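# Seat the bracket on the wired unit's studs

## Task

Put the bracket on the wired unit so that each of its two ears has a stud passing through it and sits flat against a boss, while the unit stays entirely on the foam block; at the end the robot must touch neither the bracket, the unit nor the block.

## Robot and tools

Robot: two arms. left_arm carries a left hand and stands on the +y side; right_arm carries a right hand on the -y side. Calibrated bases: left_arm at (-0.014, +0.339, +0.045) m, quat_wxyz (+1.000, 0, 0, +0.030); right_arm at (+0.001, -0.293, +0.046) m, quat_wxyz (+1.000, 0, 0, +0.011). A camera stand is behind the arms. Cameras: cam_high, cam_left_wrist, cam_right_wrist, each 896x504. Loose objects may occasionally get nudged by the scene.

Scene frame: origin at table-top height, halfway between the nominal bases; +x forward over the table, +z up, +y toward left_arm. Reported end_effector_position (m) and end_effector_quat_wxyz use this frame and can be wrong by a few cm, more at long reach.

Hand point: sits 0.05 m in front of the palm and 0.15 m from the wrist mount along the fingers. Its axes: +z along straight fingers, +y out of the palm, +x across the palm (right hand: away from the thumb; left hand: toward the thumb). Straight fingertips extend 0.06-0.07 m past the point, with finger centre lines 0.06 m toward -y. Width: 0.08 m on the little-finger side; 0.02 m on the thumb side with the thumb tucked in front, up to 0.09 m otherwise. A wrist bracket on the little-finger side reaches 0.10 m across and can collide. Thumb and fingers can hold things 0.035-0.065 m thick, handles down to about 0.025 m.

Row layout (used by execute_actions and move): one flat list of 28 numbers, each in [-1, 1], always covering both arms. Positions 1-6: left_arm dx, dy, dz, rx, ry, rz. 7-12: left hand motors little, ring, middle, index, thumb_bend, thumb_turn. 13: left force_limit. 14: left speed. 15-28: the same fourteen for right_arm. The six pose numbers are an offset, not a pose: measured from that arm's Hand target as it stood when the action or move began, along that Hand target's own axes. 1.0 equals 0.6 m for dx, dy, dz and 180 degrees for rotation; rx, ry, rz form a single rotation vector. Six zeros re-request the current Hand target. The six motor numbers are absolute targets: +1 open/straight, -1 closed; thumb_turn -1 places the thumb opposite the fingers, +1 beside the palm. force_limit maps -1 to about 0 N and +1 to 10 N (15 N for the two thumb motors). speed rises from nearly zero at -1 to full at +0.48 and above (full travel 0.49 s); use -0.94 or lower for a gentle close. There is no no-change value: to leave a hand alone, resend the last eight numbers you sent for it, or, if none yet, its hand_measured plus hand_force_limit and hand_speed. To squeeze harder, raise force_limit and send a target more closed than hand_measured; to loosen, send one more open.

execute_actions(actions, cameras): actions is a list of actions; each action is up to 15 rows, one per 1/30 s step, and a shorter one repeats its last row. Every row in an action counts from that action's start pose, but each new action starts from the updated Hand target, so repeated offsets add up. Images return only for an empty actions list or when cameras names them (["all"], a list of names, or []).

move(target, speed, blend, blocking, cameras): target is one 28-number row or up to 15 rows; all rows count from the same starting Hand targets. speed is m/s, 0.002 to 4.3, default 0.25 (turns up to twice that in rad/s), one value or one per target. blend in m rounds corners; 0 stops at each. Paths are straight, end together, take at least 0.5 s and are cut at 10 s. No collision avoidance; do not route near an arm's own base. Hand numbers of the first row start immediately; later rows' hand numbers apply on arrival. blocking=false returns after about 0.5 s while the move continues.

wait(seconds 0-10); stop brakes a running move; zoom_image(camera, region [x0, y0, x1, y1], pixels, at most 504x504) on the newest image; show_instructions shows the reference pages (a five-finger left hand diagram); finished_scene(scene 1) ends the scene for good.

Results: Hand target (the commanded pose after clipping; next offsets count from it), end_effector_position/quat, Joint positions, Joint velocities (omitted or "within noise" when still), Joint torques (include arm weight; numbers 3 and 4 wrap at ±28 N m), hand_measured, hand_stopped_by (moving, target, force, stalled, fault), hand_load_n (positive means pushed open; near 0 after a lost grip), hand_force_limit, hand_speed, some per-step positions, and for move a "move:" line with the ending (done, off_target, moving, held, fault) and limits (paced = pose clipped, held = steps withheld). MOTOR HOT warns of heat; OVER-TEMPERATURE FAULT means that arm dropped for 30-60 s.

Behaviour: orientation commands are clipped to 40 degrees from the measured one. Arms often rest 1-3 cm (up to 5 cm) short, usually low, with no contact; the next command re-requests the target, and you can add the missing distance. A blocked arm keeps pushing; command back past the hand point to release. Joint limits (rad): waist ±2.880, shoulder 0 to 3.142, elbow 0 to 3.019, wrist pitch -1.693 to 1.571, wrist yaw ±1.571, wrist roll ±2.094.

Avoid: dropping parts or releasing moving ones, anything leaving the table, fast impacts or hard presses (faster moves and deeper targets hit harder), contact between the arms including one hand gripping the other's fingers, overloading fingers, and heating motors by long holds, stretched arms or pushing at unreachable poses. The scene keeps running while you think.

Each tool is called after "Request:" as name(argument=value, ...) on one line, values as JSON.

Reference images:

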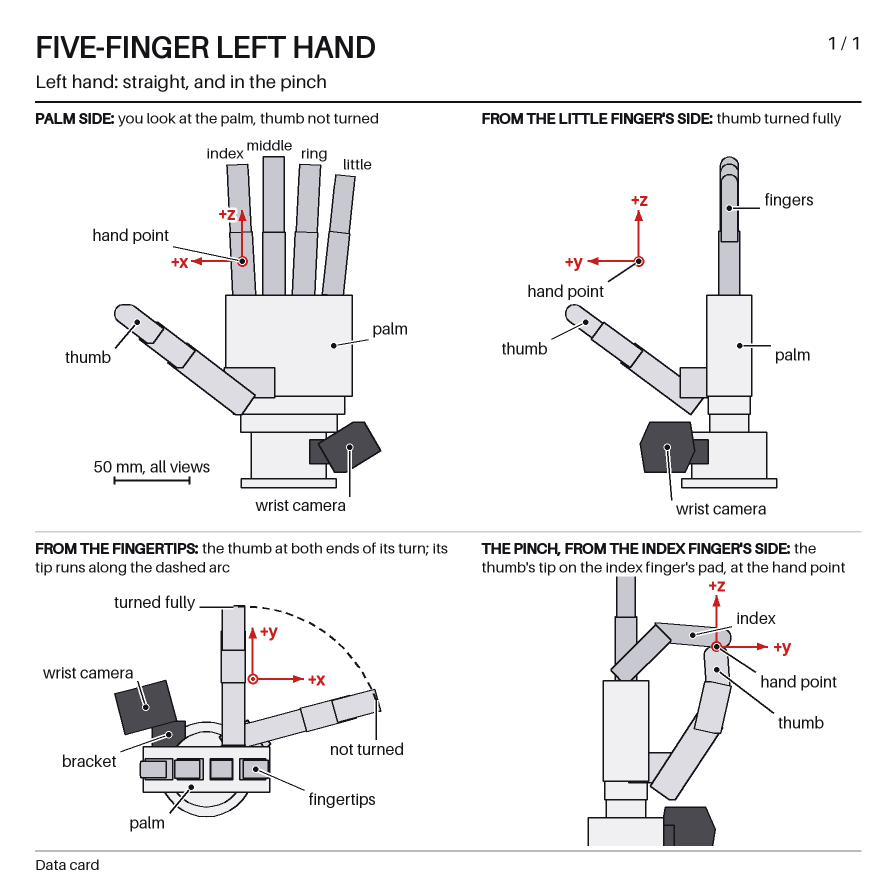

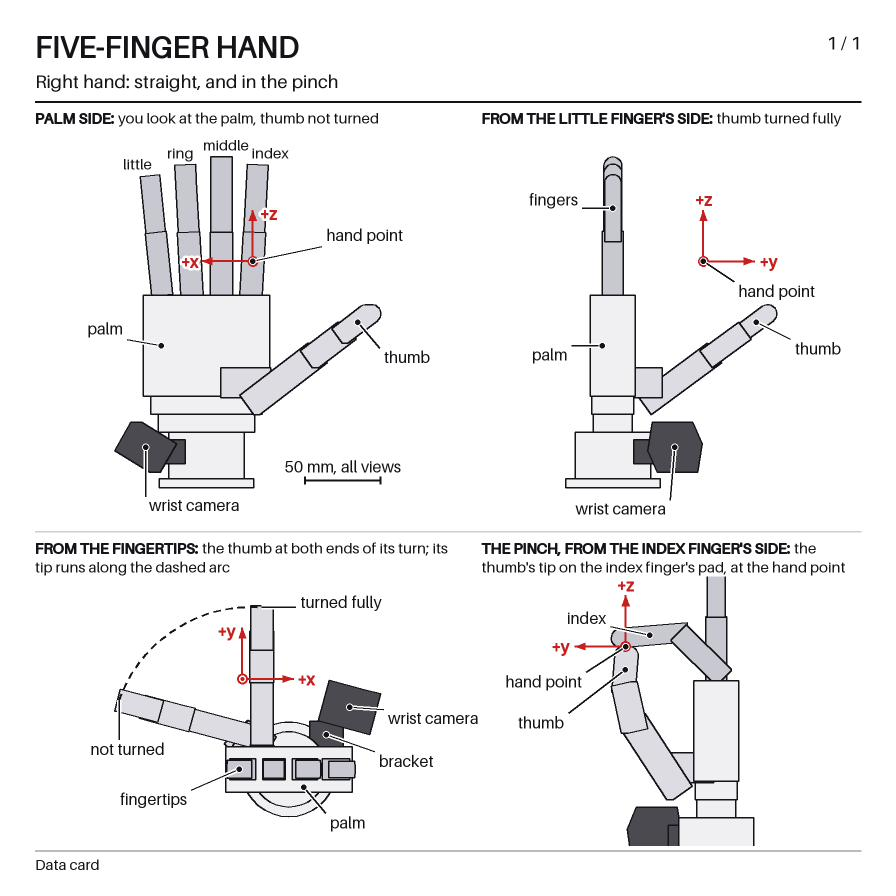

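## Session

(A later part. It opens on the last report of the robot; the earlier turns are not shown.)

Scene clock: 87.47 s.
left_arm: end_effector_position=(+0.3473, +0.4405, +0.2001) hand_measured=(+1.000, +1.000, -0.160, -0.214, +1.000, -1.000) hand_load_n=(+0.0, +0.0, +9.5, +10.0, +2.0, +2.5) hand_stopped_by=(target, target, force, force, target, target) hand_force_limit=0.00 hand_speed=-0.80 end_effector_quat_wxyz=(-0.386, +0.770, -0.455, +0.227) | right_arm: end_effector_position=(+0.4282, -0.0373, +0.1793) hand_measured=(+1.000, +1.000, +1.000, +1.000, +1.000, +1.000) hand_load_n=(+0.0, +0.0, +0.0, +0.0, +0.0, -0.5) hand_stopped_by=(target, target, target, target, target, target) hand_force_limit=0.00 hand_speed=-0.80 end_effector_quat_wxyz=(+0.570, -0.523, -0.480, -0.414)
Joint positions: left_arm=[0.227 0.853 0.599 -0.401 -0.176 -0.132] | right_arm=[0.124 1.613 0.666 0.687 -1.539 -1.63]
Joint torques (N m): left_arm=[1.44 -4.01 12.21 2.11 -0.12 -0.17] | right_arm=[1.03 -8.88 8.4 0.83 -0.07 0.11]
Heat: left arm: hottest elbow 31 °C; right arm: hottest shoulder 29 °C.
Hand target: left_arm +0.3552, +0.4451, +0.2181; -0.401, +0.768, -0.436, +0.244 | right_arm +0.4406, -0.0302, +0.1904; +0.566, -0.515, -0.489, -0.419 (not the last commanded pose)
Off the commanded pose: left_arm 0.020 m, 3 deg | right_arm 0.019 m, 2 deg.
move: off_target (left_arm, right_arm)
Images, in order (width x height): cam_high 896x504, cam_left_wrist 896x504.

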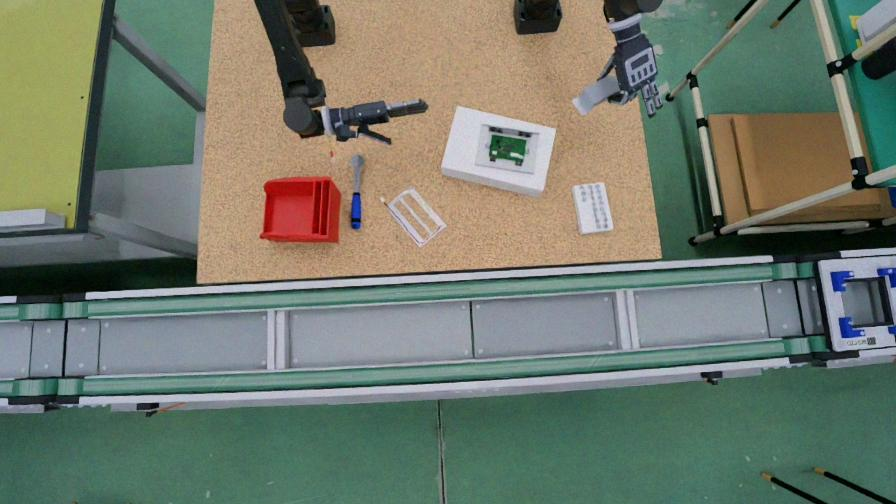

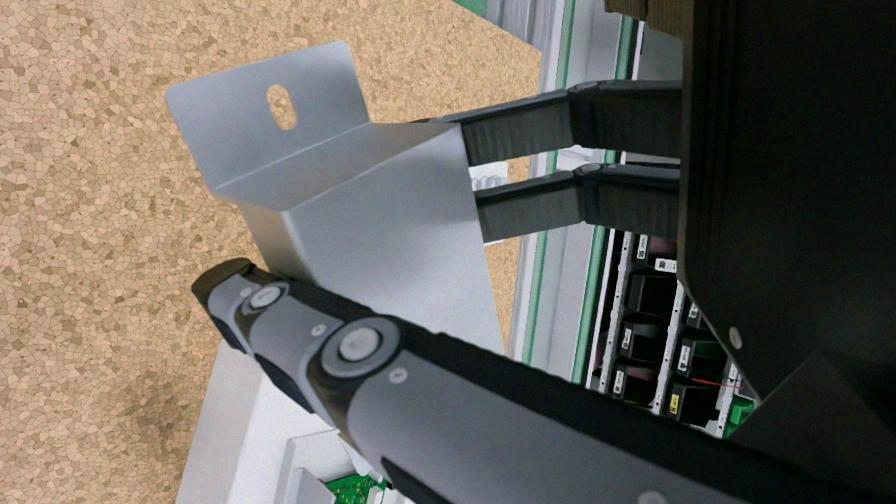

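Request:
move(target=[-0.0147,0.2152,0.1278,0,0,0,1,1,-0.4,-0.45,1,-1,0.0,-0.8,0,0,0,0,0,0,1,1,1,1,1,1,0,-0.8], speed=0.1, cameras=["cam_high","cam_left_wrist"])

Request:
zoom_image(camera="cam_high", region=[540, 60, 680, 160])

Scene clock: 90.13 s.
left_arm: end_effector_position=(+0.3355, +0.4398, +0.0591) hand_measured=(+1.000, +1.000, -0.160, -0.214, +1.000, -1.000) hand_load_n=(+0.0, +0.0, +9.5, +10.0, +2.5, +2.5) hand_stopped_by=(target, target, force, force, target, target) hand_force_limit=0.00 hand_speed=-0.80 end_effector_quat_wxyz=(-0.392, +0.769, -0.448, +0.232) | right_arm: end_effector_position=(+0.4282, -0.0373, +0.1793) hand_measured=(+1.000, +1.000, +1.000, +1.000, +1.000, +1.000) hand_load_n=(+0.0, +0.0, +0.0, +0.0, +0.0, +0.0) hand_stopped_by=(target, target, target, target, target, target) hand_force_limit=0.00 hand_speed=-0.80 end_effector_quat_wxyz=(+0.570, -0.523, -0.480, -0.414)
Joint positions: left_arm=[0.237 1.125 0.297 0.192 -0.171 -0.132] | right_arm=[0.124 1.613 0.666 0.687 -1.539 -1.63]
Joint torques (N m): left_arm=[1.67 -3.19 9.11 2.33 0.06 -0.1] | right_arm=[0.38 -8.06 8.35 0.81 -0.12 0.08]
Heat: left arm: hottest elbow 31 °C; right arm: hottest shoulder 29 °C.
Hand target: left_arm +0.3452, +0.4451, +0.0681; -0.401, +0.768, -0.436, +0.244 | right_arm +0.4406, -0.0302, +0.1904; +0.566, -0.515, -0.489, -0.419
Off the commanded pose: left_arm 0.014 m, 2 deg | right_arm 0.018 m, 2 deg.
move: off_target (left_arm, right_arm)
Images, in order (width x height): cam_high 896x504, cam_left_wrist 896x504.

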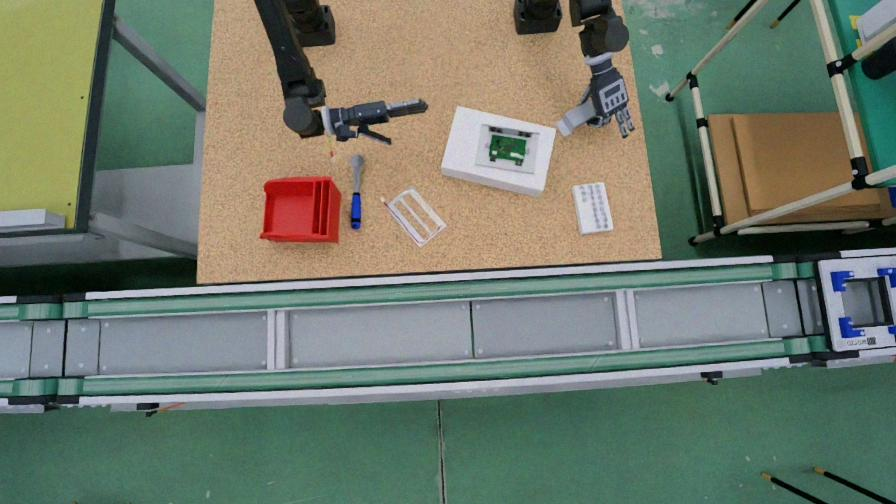

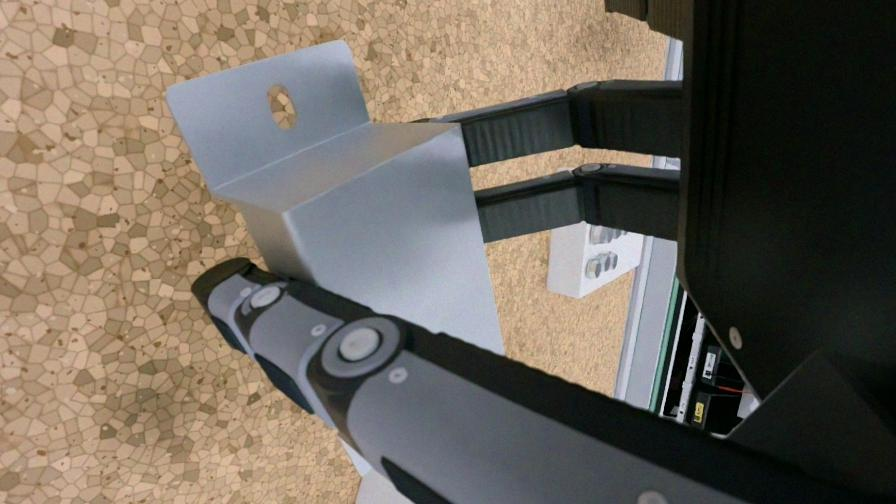

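Scaled by 3.600 from the camera's 896x504 image, which has a finer 1280x720 frame.

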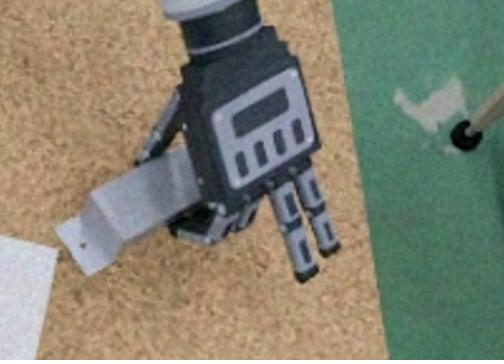

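Request:
move(target=[-0.0342,0.03,0.0318,-0.011,0,0,1,1,-0.4,-0.45,1,-1,0.0,-0.8,0,0,0,0,0,0,1,1,1,1,1,1,0,-0.8], speed=0.07, cameras=["cam_high"])

Request:
zoom_image(camera="cam_high", region=[540, 60, 680, 160])

Scene clock: 91.67 s.
left_arm: end_effector_position=(+0.3328, +0.4589, +0.0352) hand_measured=(+1.000, +1.000, -0.160, -0.214, +1.000, -1.000) hand_load_n=(+0.0, +0.0, +9.5, +10.0, +2.5, +2.5) hand_stopped_by=(target, target, force, force, target, target) hand_force_limit=0.00 hand_speed=-0.80 end_effector_quat_wxyz=(-0.376, +0.781, -0.443, +0.230) | right_arm: end_effector_position=(+0.4282, -0.0373, +0.1793) hand_measured=(+1.000, +1.000, +1.000, +1.000, +1.000, +1.000) hand_load_n=(+0.0, +0.0, +0.0, +0.0, +0.0, +0.0) hand_stopped_by=(target, target, target, target, target, target) hand_force_limit=0.00 hand_speed=-0.80 end_effector_quat_wxyz=(+0.570, -0.523, -0.480, -0.414)
Joint positions: left_arm=[0.325 1.244 0.297 0.286 -0.097 -0.107] | right_arm=[0.124 1.613 0.666 0.687 -1.539 -1.63]
Joint torques (N m): left_arm=[1.67 -4.31 7.95 2.25 0.11 0.08] | right_arm=[0.03 -8.7 8.18 0.8 -0.12 0.1]
Heat: left arm: hottest elbow 31 °C; right arm: hottest shoulder 29 °C.
Hand target: left_arm +0.3401, +0.4653, +0.0419; -0.388, +0.775, -0.440, +0.236 | right_arm +0.4406, -0.0302, +0.1904; +0.566, -0.515, -0.489, -0.419
Off the commanded pose: left_arm 0.012 m, 2 deg | right_arm 0.018 m, 2 deg.
move: off_target (left_arm, right_arm)
Images, in order (width x height): cam_high 896x504.

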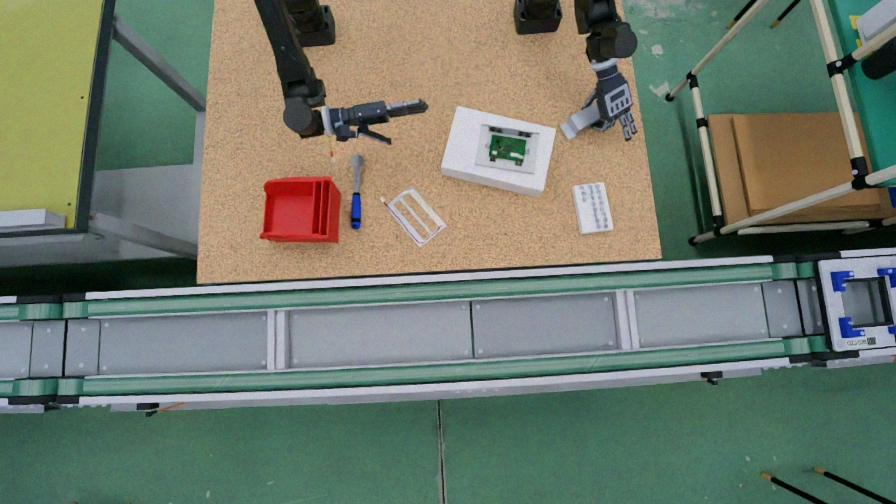

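Scaled by 3.600 from the camera's 896x504 image, which has a finer 1280x720 frame.

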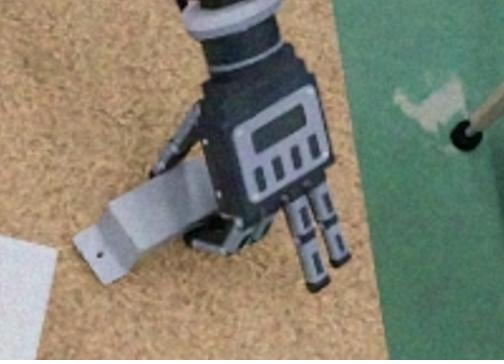

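Request:
move(target=[0,0.0094,0.0068,0,0,0,1,1,-0.4,-0.45,1,-1,0.0,-0.8,0,0,0,0,0,0,1,1,1,1,1,1,0,-0.8], speed=0.05, cameras=["cam_left_wrist"])

Scene clock: 92.77 s.
left_arm: end_effector_position=(+0.3336, +0.4592, +0.0290) hand_measured=(+1.000, +1.000, -0.160, -0.214, +1.000, -1.000) hand_load_n=(+0.0, +0.0, +9.0, +8.5, +2.0, +3.0) hand_stopped_by=(target, target, force, force, target, target) hand_force_limit=0.00 hand_speed=-0.80 end_effector_quat_wxyz=(-0.377, +0.780, -0.443, +0.230) | right_arm: end_effector_position=(+0.4282, -0.0373, +0.1793) hand_measured=(+1.000, +1.000, +1.000, +1.000, +1.000, +1.000) hand_load_n=(+0.0, +0.0, +0.0, +0.0, +0.0, +0.0) hand_stopped_by=(target, target, target, target, target, target) hand_force_limit=0.00 hand_speed=-0.80 end_effector_quat_wxyz=(+0.570, -0.523, -0.480, -0.414)
Joint positions: left_arm=[0.325 1.276 0.292 0.325 -0.096 -0.106] | right_arm=[0.124 1.613 0.666 0.687 -1.539 -1.63]
Joint torques (N m): left_arm=[1.55 -4.48 7.51 2.22 0.1 0.09] | right_arm=[1.03 -7.65 8.39 0.88 -0.06 0.1]
Heat: left arm: hottest elbow 31 °C; right arm: hottest shoulder 29 °C.
Hand target: left_arm +0.3402, +0.4651, +0.0350; -0.388, +0.775, -0.440, +0.236 | right_arm +0.4406, -0.0302, +0.1904; +0.566, -0.515, -0.489, -0.419
Off the commanded pose: left_arm 0.011 m, 2 deg | right_arm 0.018 m, 2 deg.
move: off_target (left_arm, right_arm)
Images, in order (width x height): cam_left_wrist 896x504.

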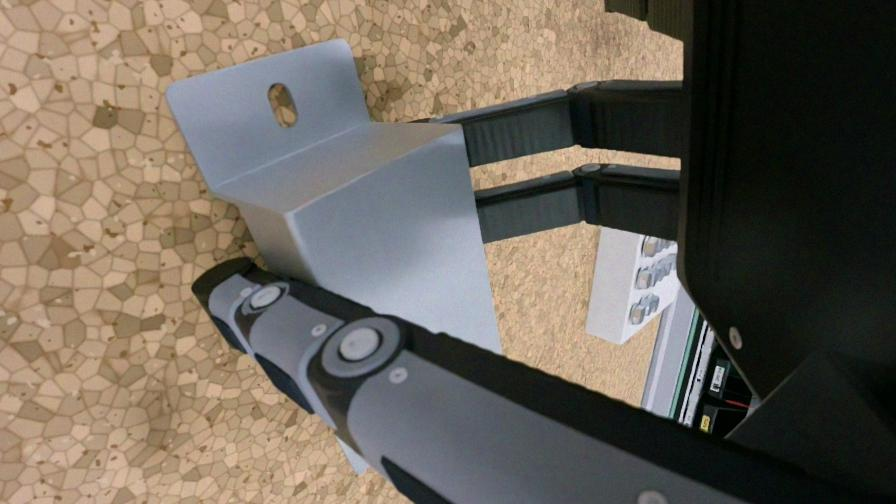

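Request:
move(target=[[0,0,0,0,0,0,1,1,0.05,0.0,1,-1,-0.2,-0.6,0,0,0,0,0,0,1,1,1,1,1,1,0,-0.8],[0.0205,-0.0115,-0.0147,0,0,0,1,1,0.05,0.0,1,-1,-0.2,-0.85,0,0,0,0,0,0,1,1,1,1,1,1,0,-0.8]], speed=0.05, cameras=["cam_high","cam_left_wrist"])

Request:
zoom_image(camera="cam_high", region=[540, 60, 680, 160])

Scene clock: 95.93 s.
left_arm: end_effector_position=(+0.3336, +0.4534, +0.0361) hand_measured=(+1.000, +1.000, +0.050, +0.000, +1.000, -1.000) hand_load_n=(+0.0, +0.0, +0.0, +0.0, +0.0, +0.0) hand_stopped_by=(target, target, target, target, target, target) hand_force_limit=-0.20 hand_speed=-0.85 end_effector_quat_wxyz=(-0.382, +0.778, -0.445, +0.227) | right_arm: end_effector_position=(+0.4282, -0.0373, +0.1793) hand_measured=(+1.000, +1.000, +1.000, +1.000, +1.000, +1.000) hand_load_n=(+0.0, +0.0, +0.0, +0.0, +0.0, +0.0) hand_stopped_by=(target, target, target, target, target, target) hand_force_limit=0.00 hand_speed=-0.80 end_effector_quat_wxyz=(+0.570, -0.523, -0.480, -0.414)
Joint positions: left_arm=[0.294 1.235 0.292 0.286 -0.128 -0.114] | right_arm=[0.124 1.613 0.666 0.687 -1.539 -1.63]
Joint torques (N m): left_arm=[0.15 -5.13 8.66 1.09 -0.17 -0.11] | right_arm=[0.32 -8.35 8.4 0.96 -0.15 0.05]
Heat: left arm: hottest elbow 30 °C; right arm: hottest shoulder 29 °C.
Hand target: left_arm +0.3436, +0.4531, +0.0461; -0.388, +0.775, -0.440, +0.236 | right_arm +0.4406, -0.0302, +0.1904; +0.566, -0.515, -0.489, -0.419
Off the commanded pose: left_arm 0.014 m, 1 deg | right_arm 0.018 m, 2 deg.
move: off_target (left_arm, right_arm); target 2's new numbers were sent with left_arm's hand 0.014 m and 1 deg from that target
Images, in order (width x height): cam_high 896x504, cam_left_wrist 896x504.

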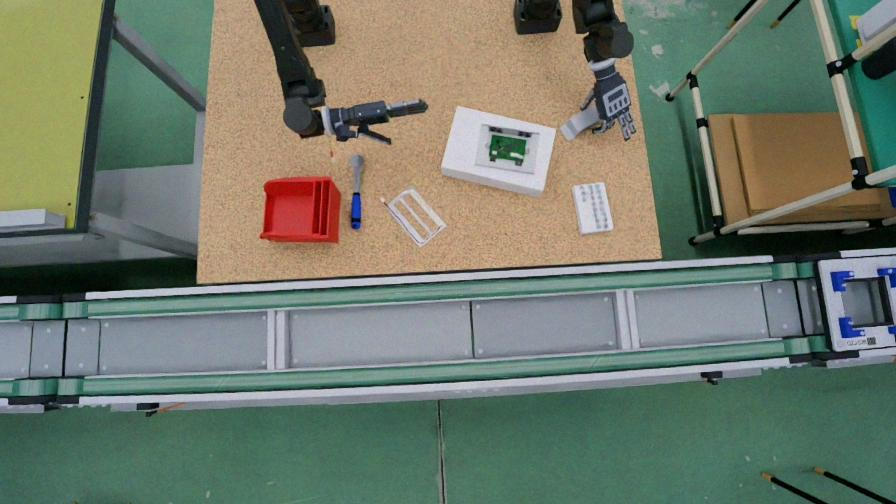

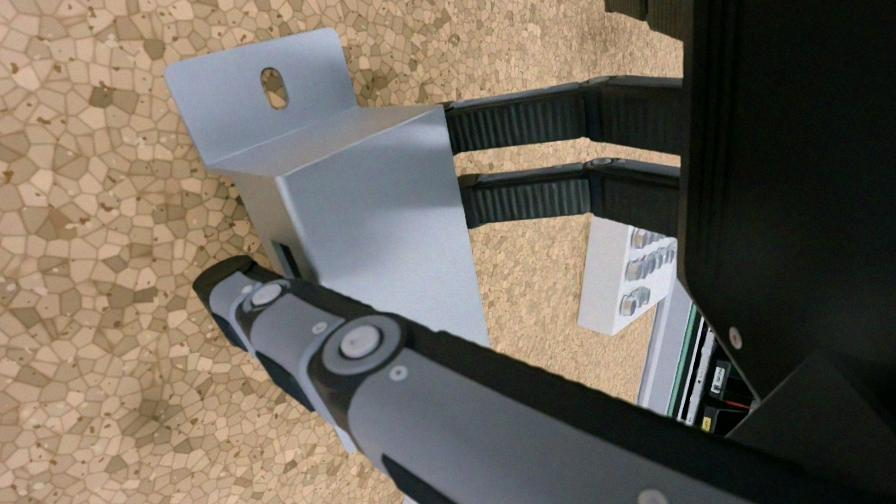

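Scaled by 3.600 from the camera's 896x504 image, which has a finer 1280x720 frame.

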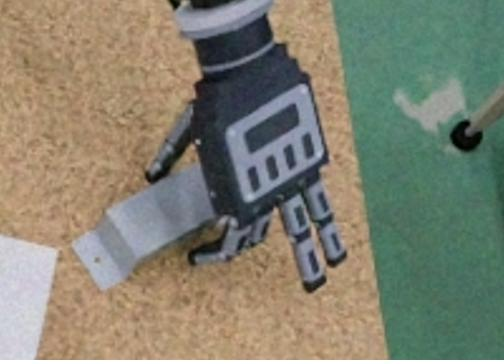

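Request:
move(target=[0.0133,-0.0067,-0.0049,0,0,0,1,1,0.05,0.0,1,-1,-0.2,-0.85,0,0,0,0,0,0,1,1,1,1,1,1,0,-0.8], speed=0.05, cameras=["cam_high","cam_left_wrist"])

Request:
zoom_image(camera="cam_high", region=[550, 80, 650, 150])

Scene clock: 97.13 s.
left_arm: end_effector_position=(+0.3327, +0.4453, +0.0373) hand_measured=(+1.000, +1.000, +0.050, +0.000, +1.000, -1.000) hand_load_n=(-0.5, -0.5, +0.0, +0.0, +0.0, +0.0) hand_stopped_by=(target, target, target, target, target, target) hand_force_limit=-0.20 hand_speed=-0.85 end_effector_quat_wxyz=(-0.379, +0.779, -0.447, +0.224) | right_arm: end_effector_position=(+0.4282, -0.0373, +0.1793) hand_measured=(+1.000, +1.000, +1.000, +1.000, +1.000, +1.000) hand_load_n=(+0.0, +0.0, +0.0, +0.0, +0.0, +0.0) hand_stopped_by=(target, target, target, target, target, target) hand_force_limit=0.00 hand_speed=-0.80 end_effector_quat_wxyz=(+0.570, -0.523, -0.480, -0.414)
Joint positions: left_arm=[0.264 1.216 0.292 0.256 -0.153 -0.132] | right_arm=[0.124 1.613 0.666 0.687 -1.539 -1.63]
Joint torques (N m): left_arm=[0.15 -5.01 9.7 1.07 -0.19 -0.12] | right_arm=[0.85 -8.76 8.62 0.84 -0.1 0.06]
Heat: left arm: hottest elbow 30 °C; right arm: hottest shoulder 28 °C.
Hand target: left_arm +0.3475, +0.4463, +0.0512; -0.388, +0.775, -0.440, +0.236 | right_arm +0.4406, -0.0302, +0.1904; +0.566, -0.515, -0.489, -0.419
Off the commanded pose: left_arm 0.020 m, 2 deg | right_arm 0.018 m, 2 deg.
move: off_target (left_arm, right_arm)
Images, in order (width x height): cam_high 896x504, cam_left_wrist 896x504.

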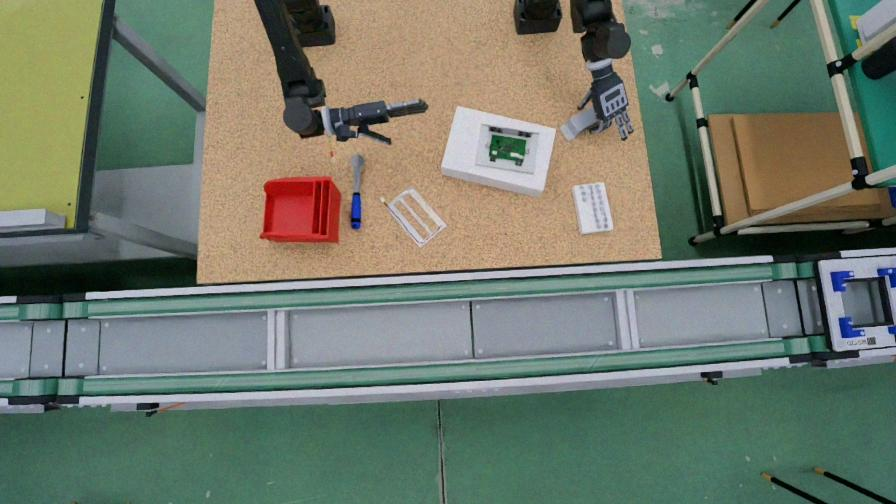

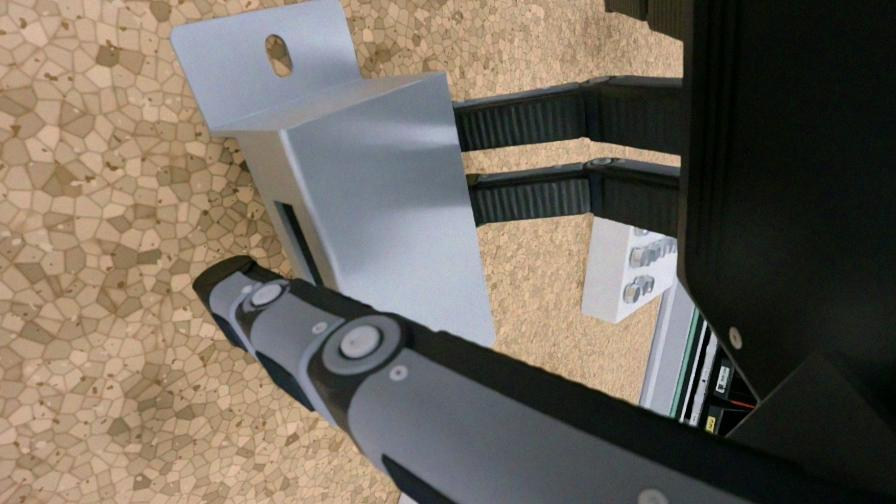

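Scaled by 5.040 from the camera's 896x504 image, which has a finer 1280x720 frame.

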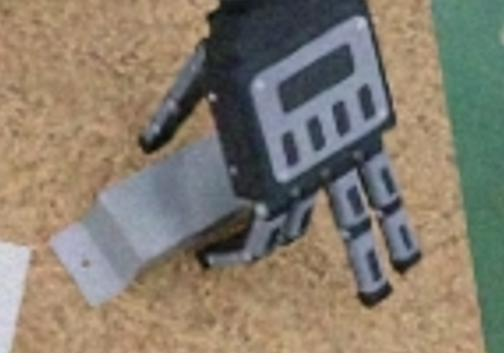

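Request:
move(target=[[0,-0.0097,0.0048,0,0,0,1,1,0.05,0.0,1,-1,-0.2,-0.85,0,0,0,0,0,0,1,1,1,1,1,1,0,-0.8],[0,-0.0097,0.0048,0,0,0,1,1,-0.45,-0.5,1,-1,-0.2,-0.85,0,0,0,0,0,0,1,1,1,1,1,1,0,-0.8]], speed=0.05, cameras=["cam_high","cam_left_wrist"])

Request:
zoom_image(camera="cam_high", region=[550, 80, 650, 150])

Scene clock: 99.20 s.
left_arm: end_effector_position=(+0.3313, +0.4448, +0.0363) hand_measured=(+1.000, +1.000, -0.182, -0.220, +1.000, -1.000) hand_load_n=(+0.0, +0.0, +10.5, +2.0, +2.0, +1.5) hand_stopped_by=(target, target, force, force, target, target) hand_force_limit=-0.20 hand_speed=-0.85 end_effector_quat_wxyz=(-0.375, +0.781, -0.448, +0.221) | right_arm: end_effector_position=(+0.4282, -0.0373, +0.1793) hand_measured=(+1.000, +1.000, +1.000, +1.000, +1.000, +1.000) hand_load_n=(+0.0, +0.0, +0.0, +0.0, +0.0, +0.0) hand_stopped_by=(target, target, target, target, target, target) hand_force_limit=0.00 hand_speed=-0.80 end_effector_quat_wxyz=(+0.570, -0.523, -0.480, -0.414)
Joint positions: left_arm=[0.264 1.215 0.294 0.242 -0.153 -0.132] | right_arm=[0.124 1.613 0.666 0.687 -1.539 -1.63]
Joint torques (N m): left_arm=[0.56 -4.72 10.96 1.11 -0.05 -0.09] | right_arm=[1.14 -8.23 8.13 0.64 -0.14 0.08]
Heat: left arm: hottest elbow 30 °C; right arm: hottest shoulder 28 °C.
Hand target: left_arm +0.3525, +0.4492, +0.0543; -0.388, +0.775, -0.440, +0.236 | right_arm +0.4406, -0.0302, +0.1904; +0.566, -0.515, -0.489, -0.419
Off the commanded pose: left_arm 0.028 m, 3 deg | right_arm 0.018 m, 2 deg.
move: off_target (left_arm, right_arm); target 2's new numbers were sent with left_arm's hand 0.029 m and 3 deg from that target
Images, in order (width x height): cam_high 896x504, cam_left_wrist 896x504.

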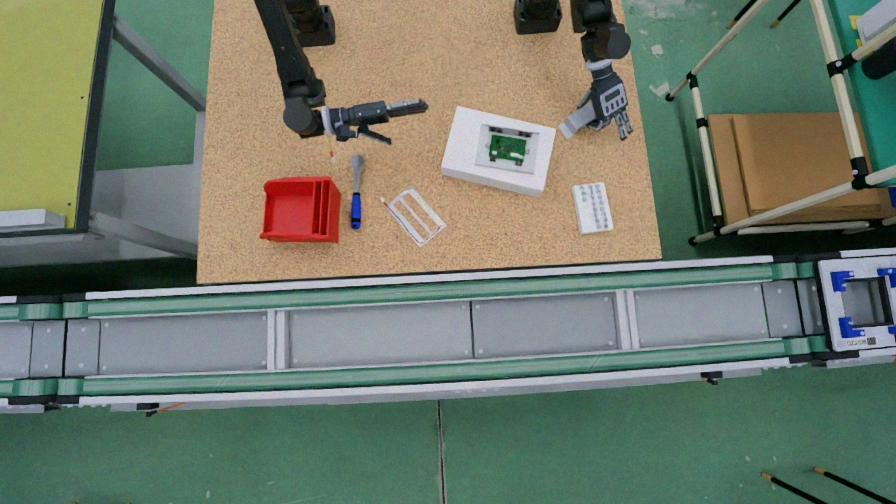

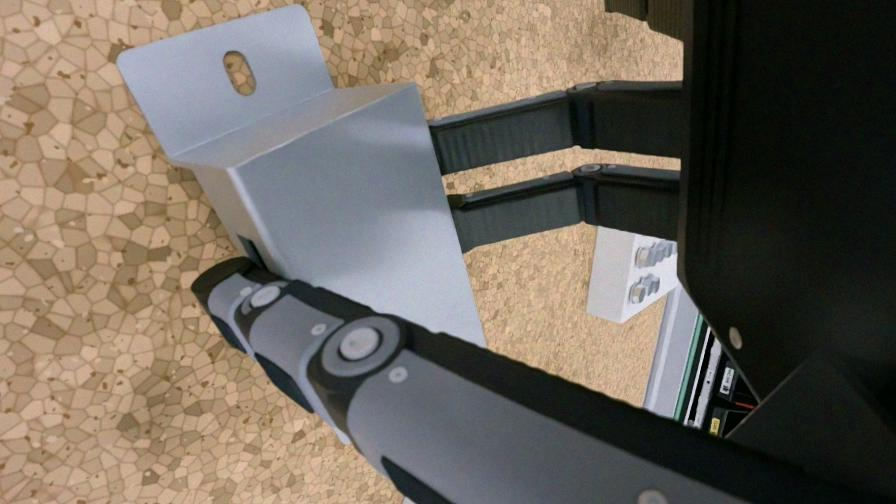

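Scaled by 5.040 from the camera's 896x504 image, which has a finer 1280x720 frame.

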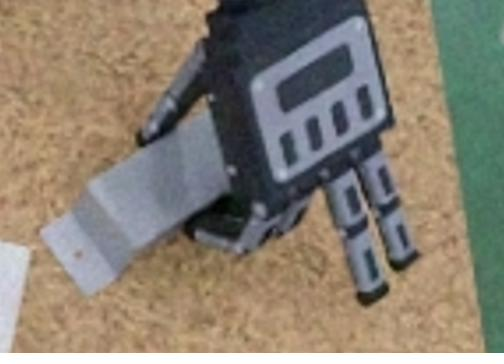

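Request:
move(target=[0,0,0,0,0,0,1,1,-0.45,-0.6,1,-1,0,-0.85,0,0,0,0,0,0,1,1,1,1,1,1,0,-0.8], speed=0.05, cameras=[])

Scene clock: 99.97 s.
left_arm: end_effector_position=(+0.3313, +0.4448, +0.0363) hand_measured=(+1.000, +1.000, -0.182, -0.230, +1.000, -1.000) hand_load_n=(+0.0, +0.0, +9.0, +9.0, +2.5, +0.5) hand_stopped_by=(target, target, force, force, target, target) hand_force_limit=0.00 hand_speed=-0.85 end_effector_quat_wxyz=(-0.375, +0.781, -0.448, +0.221) | right_arm: end_effector_position=(+0.4282, -0.0373, +0.1793) hand_measured=(+1.000, +1.000, +1.000, +1.000, +1.000, +1.000) hand_load_n=(+0.0, +0.0, +0.0, +0.0, +0.0, +0.0) hand_stopped_by=(target, target, target, target, target, target) hand_force_limit=0.00 hand_speed=-0.80 end_effector_quat_wxyz=(+0.570, -0.523, -0.480, -0.414)
Joint positions: left_arm=[0.264 1.215 0.294 0.242 -0.153 -0.132] | right_arm=[0.124 1.613 0.666 0.687 -1.539 -1.63]
Joint torques (N m): left_arm=[0.38 -4.72 10.97 1.1 -0.05 -0.09] | right_arm=[1.61 -8.53 8.42 1.09 -0.11 0.09]
Heat: left arm: hottest elbow 30 °C; right arm: hottest shoulder 28 °C.
Hand target: left_arm +0.3525, +0.4492, +0.0543; -0.388, +0.775, -0.440, +0.236 | right_arm +0.4406, -0.0302, +0.1904; +0.566, -0.515, -0.489, -0.419
Off the commanded pose: left_arm 0.028 m, 3 deg | right_arm 0.018 m, 2 deg.
move: off_target (left_arm, right_arm)
No camera images: "cameras" was empty.

Request:
move(target=[[0.0312,-0.1413,-0.1042,0,0,0,1,1,-0.45,-0.6,1,-1,0,-0.85,0,0,0,0,0,0,1,1,1,1,1,1,0,-0.8],[0.4425,-0.208,-0.2193,0.007,0.1937,0.1409,1,1,-0.45,-0.6,1,-1,0,-0.85,0,0,0,0,0,0,1,1,1,1,1,1,0,-0.8]], speed=0.12, blend=0.02, cameras=["all"])

Request:
zoom_image(camera="cam_high", region=[450, 90, 570, 190])

Request:
zoom_image(camera="cam_right_wrist", region=[380, 0, 580, 250])

Scene clock: 106.27 s.
left_arm: end_effector_position=(+0.4309, +0.2160, +0.2017) hand_measured=(+1.000, +1.000, -0.182, -0.230, +1.000, -1.000) hand_load_n=(+0.0, +0.0, +9.5, +9.0, +2.5, +0.5) hand_stopped_by=(target, target, force, force, target, target) hand_force_limit=0.00 hand_speed=-0.85 end_effector_quat_wxyz=(+0.271, -0.569, +0.695, -0.346) | right_arm: end_effector_position=(+0.4282, -0.0373, +0.1793) hand_measured=(+1.000, +1.000, +1.000, +1.000, +1.000, +1.000) hand_load_n=(+0.0, +0.0, +0.0, +0.0, +0.0, +0.0) hand_stopped_by=(target, target, target, target, target, target) hand_force_limit=0.00 hand_speed=-0.80 end_effector_quat_wxyz=(+0.570, -0.523, -0.480, -0.414)
Joint positions: left_arm=[-0.25 1.15 0.786 -0.298 0.025 -0.003] | right_arm=[0.124 1.613 0.666 0.687 -1.539 -1.63]
Joint torques (N m): left_arm=[0.26 -6.53 16.95 1.32 0.18 0.09] | right_arm=[1.9 -7.47 8.4 0.75 -0.11 0.09]
Heat: left arm: hottest elbow 31 °C; right arm: hottest shoulder 28 °C.
Hand target: left_arm +0.4547, +0.2071, +0.2391; +0.289, -0.551, +0.689, -0.371 | right_arm +0.4406, -0.0302, +0.1904; +0.566, -0.515, -0.489, -0.419
Off the commanded pose: left_arm 0.045 m, 4 deg | right_arm 0.018 m, 2 deg.
move: off_target (left_arm, right_arm)

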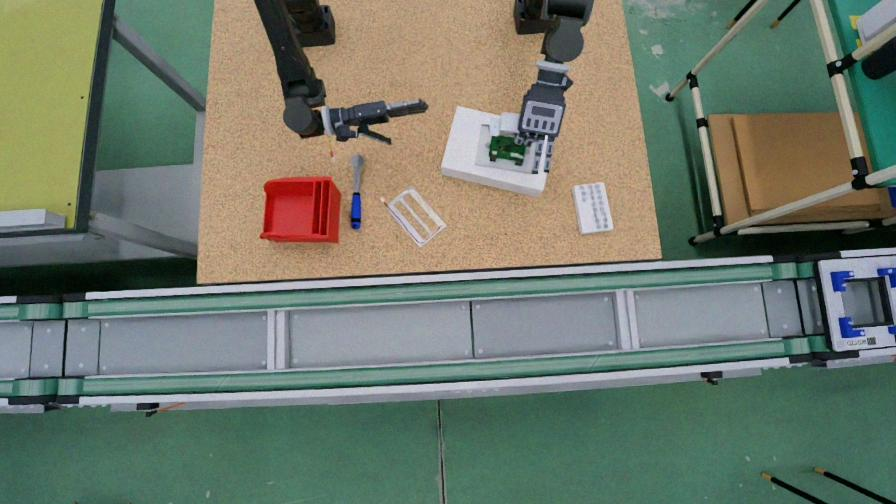

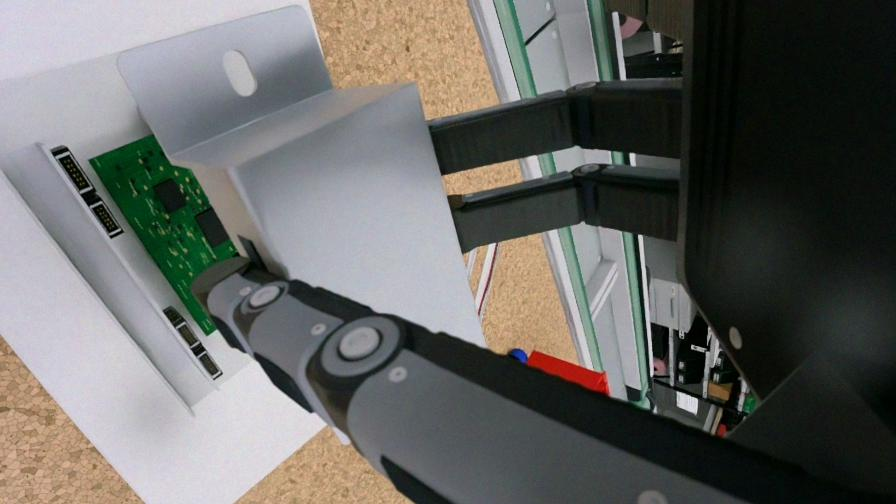

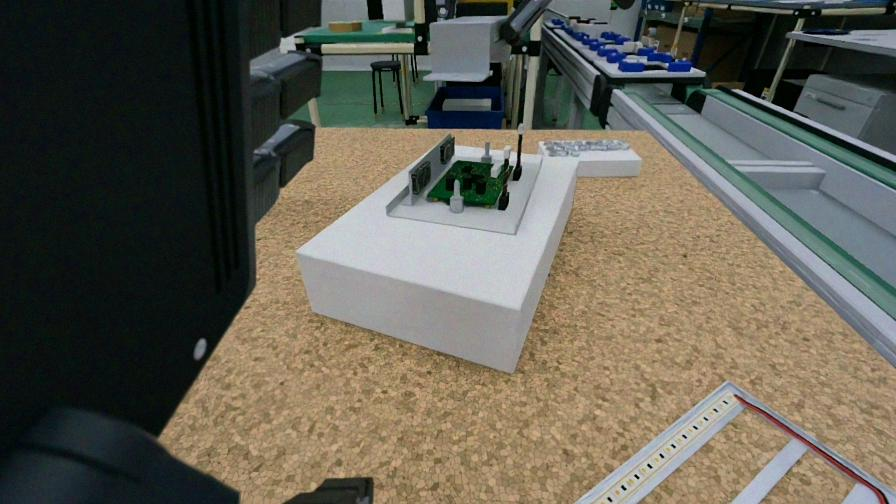

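Scaled by 4.200 from the camera's 896x504 image, which has a finer 1280x720 frame.

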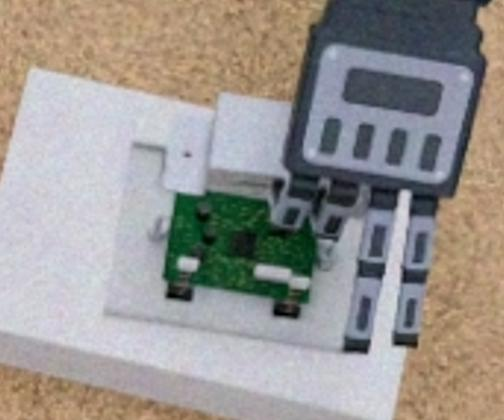

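Scaled by 2.016 from the camera's 896x504 image, which has a finer 1280x720 frame.

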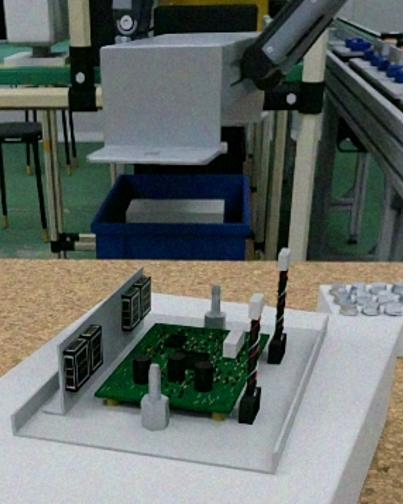

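Request:
zoom_image(camera="cam_high", region=[470, 105, 530, 165])

Request:
zoom_image(camera="cam_right_wrist", region=[410, 10, 530, 100])

Request:
zoom_image(camera="cam_right_wrist", region=[380, 120, 560, 240])

Scaled by 8.400 from the camera's 896x504 image, which has a finer 1280x720 frame.

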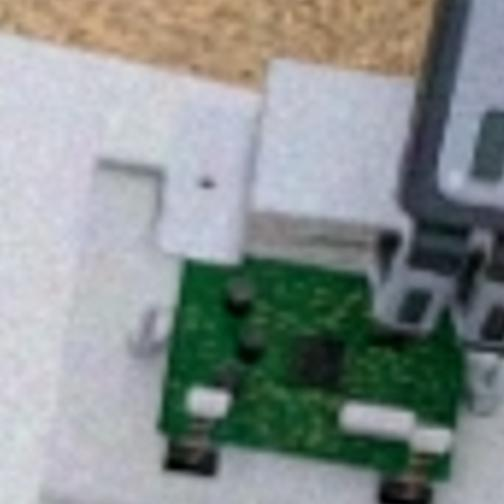

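Scaled by 4.200 from the camera's 896x504 image, which has a finer 1280x720 frame.

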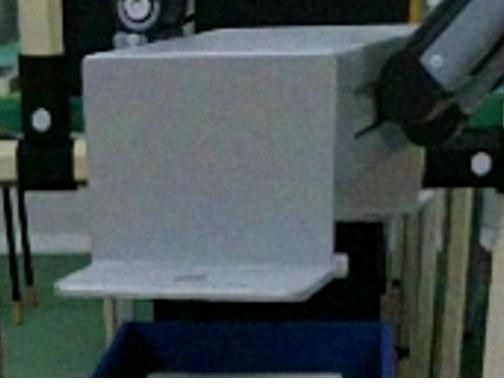

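Scaled by 2.800 from the camera's 896x504 image, which has a finer 1280x720 frame.

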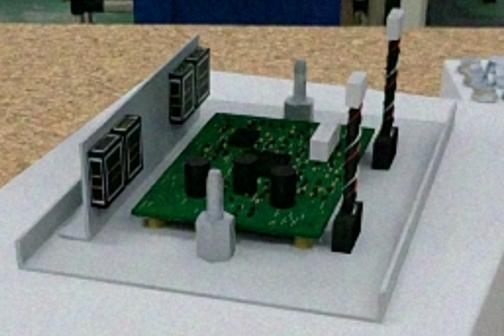

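Request:
move(target=[0.0072,0.0682,0.048,0,0,0,1,1,-0.45,-0.6,1,-1,0,-0.85,0.0051,0.0207,0.1737,0,0,0,-1,-1,-1,-1,1,1,0,0], speed=0.08, cameras=["all"])

Request:
zoom_image(camera="cam_high", region=[470, 105, 550, 185])

Scene clock: 110.03 s.
left_arm: end_effector_position=(+0.4459, +0.2081, +0.1770) hand_measured=(+1.000, +1.000, -0.182, -0.230, +1.000, -1.000) hand_load_n=(+0.0, -0.5, +9.0, +9.0, +2.5, +0.5) hand_stopped_by=(target, target, force, force, target, target) hand_force_limit=0.00 hand_speed=-0.85 end_effector_quat_wxyz=(+0.279, -0.561, +0.693, -0.357) | right_arm: end_effector_position=(+0.4290, +0.0632, +0.1759) hand_measured=(-1.000, -1.000, -1.000, -1.000, +1.000, +1.000) hand_load_n=(+0.0, +0.0, +0.0, +0.0, +0.0, +0.0) hand_stopped_by=(target, target, target, target, target, target) hand_force_limit=0.00 hand_speed=0.00 end_effector_quat_wxyz=(+0.569, -0.530, -0.480, -0.407)
Joint positions: left_arm=[-0.262 1.218 0.753 -0.164 0.02 -0.003] | right_arm=[0.359 1.699 0.731 0.888 -1.304 -1.435]
Joint torques (N m): left_arm=[0.09 -7.36 11.45 2.25 -0.06 0.04] | right_arm=[0.62 -8.88 8.39 1.65 0.04 0.03]
Heat: left arm: hottest elbow 32 °C; right arm: hottest shoulder 28 °C.
Hand target: left_arm +0.4547, +0.2021, +0.1890; +0.289, -0.551, +0.689, -0.371 | right_arm +0.4405, +0.0748, +0.1906; +0.566, -0.514, -0.489, -0.419
Off the commanded pose: left_arm 0.016 m, 2 deg | right_arm 0.022 m, 2 deg.
move: off_target (left_arm, right_arm)

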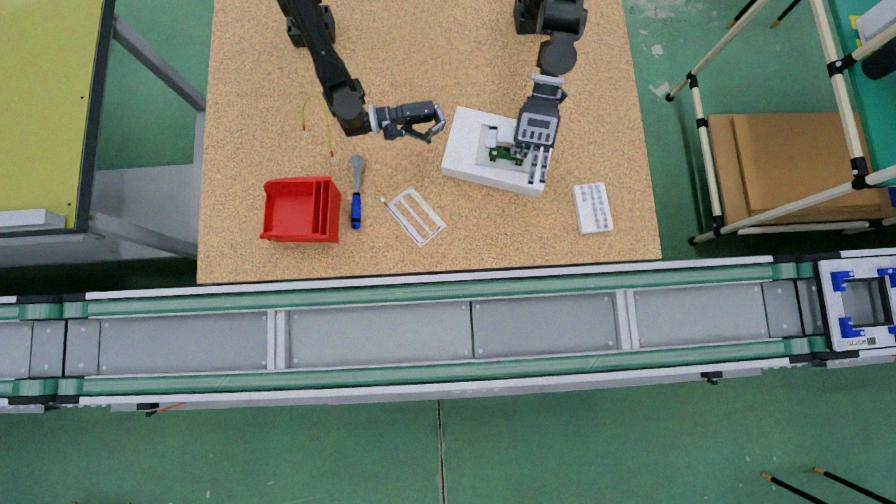

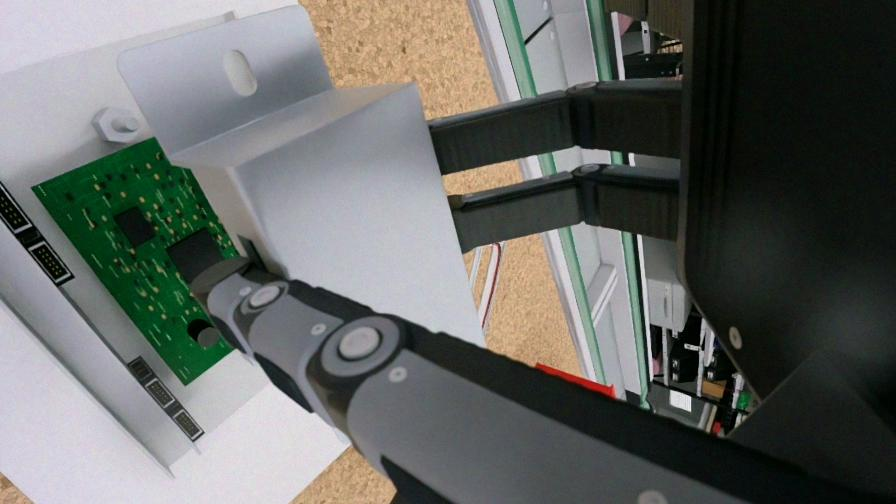

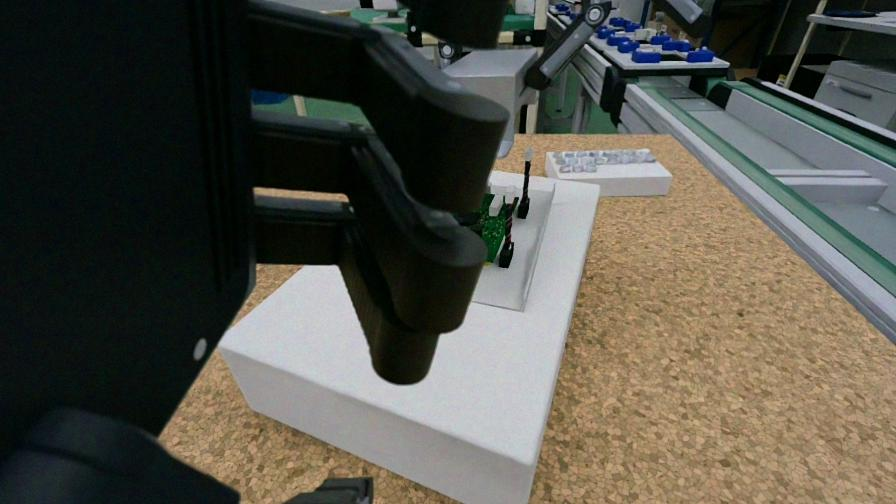

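Scaled by 6.300 from the camera's 896x504 image, which has a finer 1280x720 frame.

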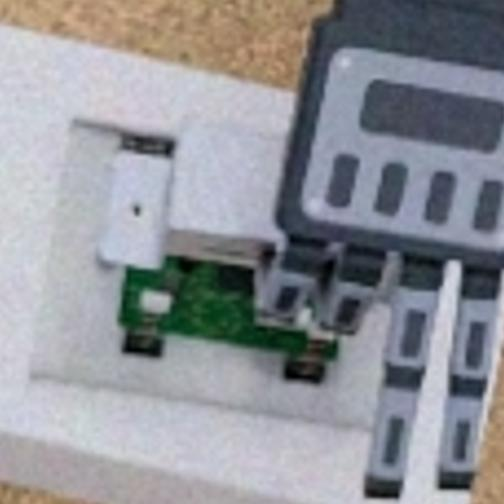

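Request:
move(target=[0,0,0,0,0,0,1,1,-0.45,-0.6,1,-1,0,-0.85,0,-0.0058,-0.0572,0,0,0,1,1,1,1,1,1,0,0], speed=0.08, cameras=["cam_right_wrist"])

Scene clock: 111.30 s.
left_arm: end_effector_position=(+0.4459, +0.2081, +0.1770) hand_measured=(+1.000, +1.000, -0.182, -0.230, +1.000, -1.000) hand_load_n=(+0.0, +0.0, +9.5, +9.0, +2.5, +0.5) hand_stopped_by=(target, target, force, force, target, target) hand_force_limit=0.00 hand_speed=-0.85 end_effector_quat_wxyz=(+0.279, -0.561, +0.693, -0.357) | right_arm: end_effector_position=(+0.4331, +0.0432, +0.1769) hand_measured=(+1.000, +1.000, +1.000, +1.000, +1.000, +1.000) hand_load_n=(+0.0, +0.0, +0.0, +0.0, +0.0, +0.0) hand_stopped_by=(target, target, target, target, target, target) hand_force_limit=0.00 hand_speed=0.00 end_effector_quat_wxyz=(+0.574, -0.525, -0.482, -0.403)
Joint positions: left_arm=[-0.262 1.218 0.753 -0.164 0.02 -0.003] | right_arm=[0.307 1.699 0.731 0.888 -1.373 -1.434]
Joint torques (N m): left_arm=[0.15 -7.41 11.44 2.28 -0.06 0.03] | right_arm=[-0.91 -10.52 6.3 1.36 -0.11 0]
Heat: left arm: hottest elbow 32 °C; right arm: hottest shoulder 28 °C.
Hand target: left_arm +0.4547, +0.2021, +0.1890; +0.289, -0.551, +0.689, -0.371 | right_arm +0.4414, +0.0403, +0.1914; +0.566, -0.515, -0.489, -0.419
Off the commanded pose: left_arm 0.016 m, 2 deg | right_arm 0.017 m, 2 deg.
move: off_target (left_arm, right_arm)
Images, in order (width x height): cam_right_wrist 896x504.

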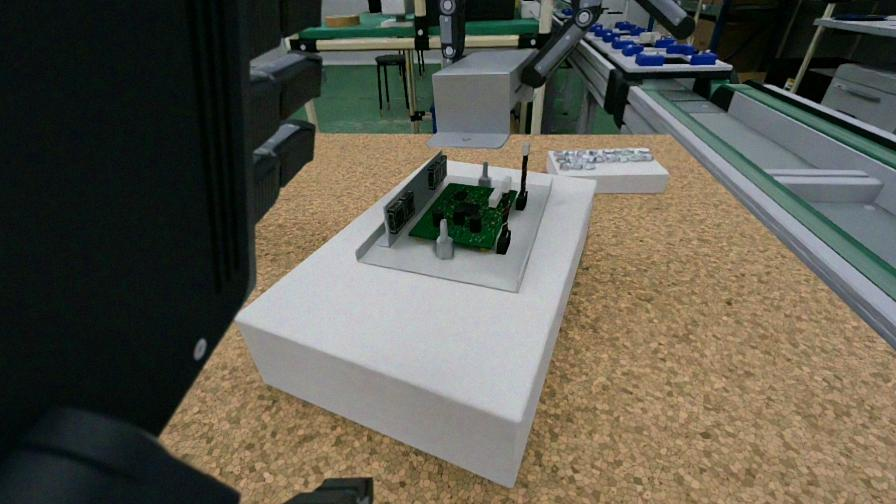

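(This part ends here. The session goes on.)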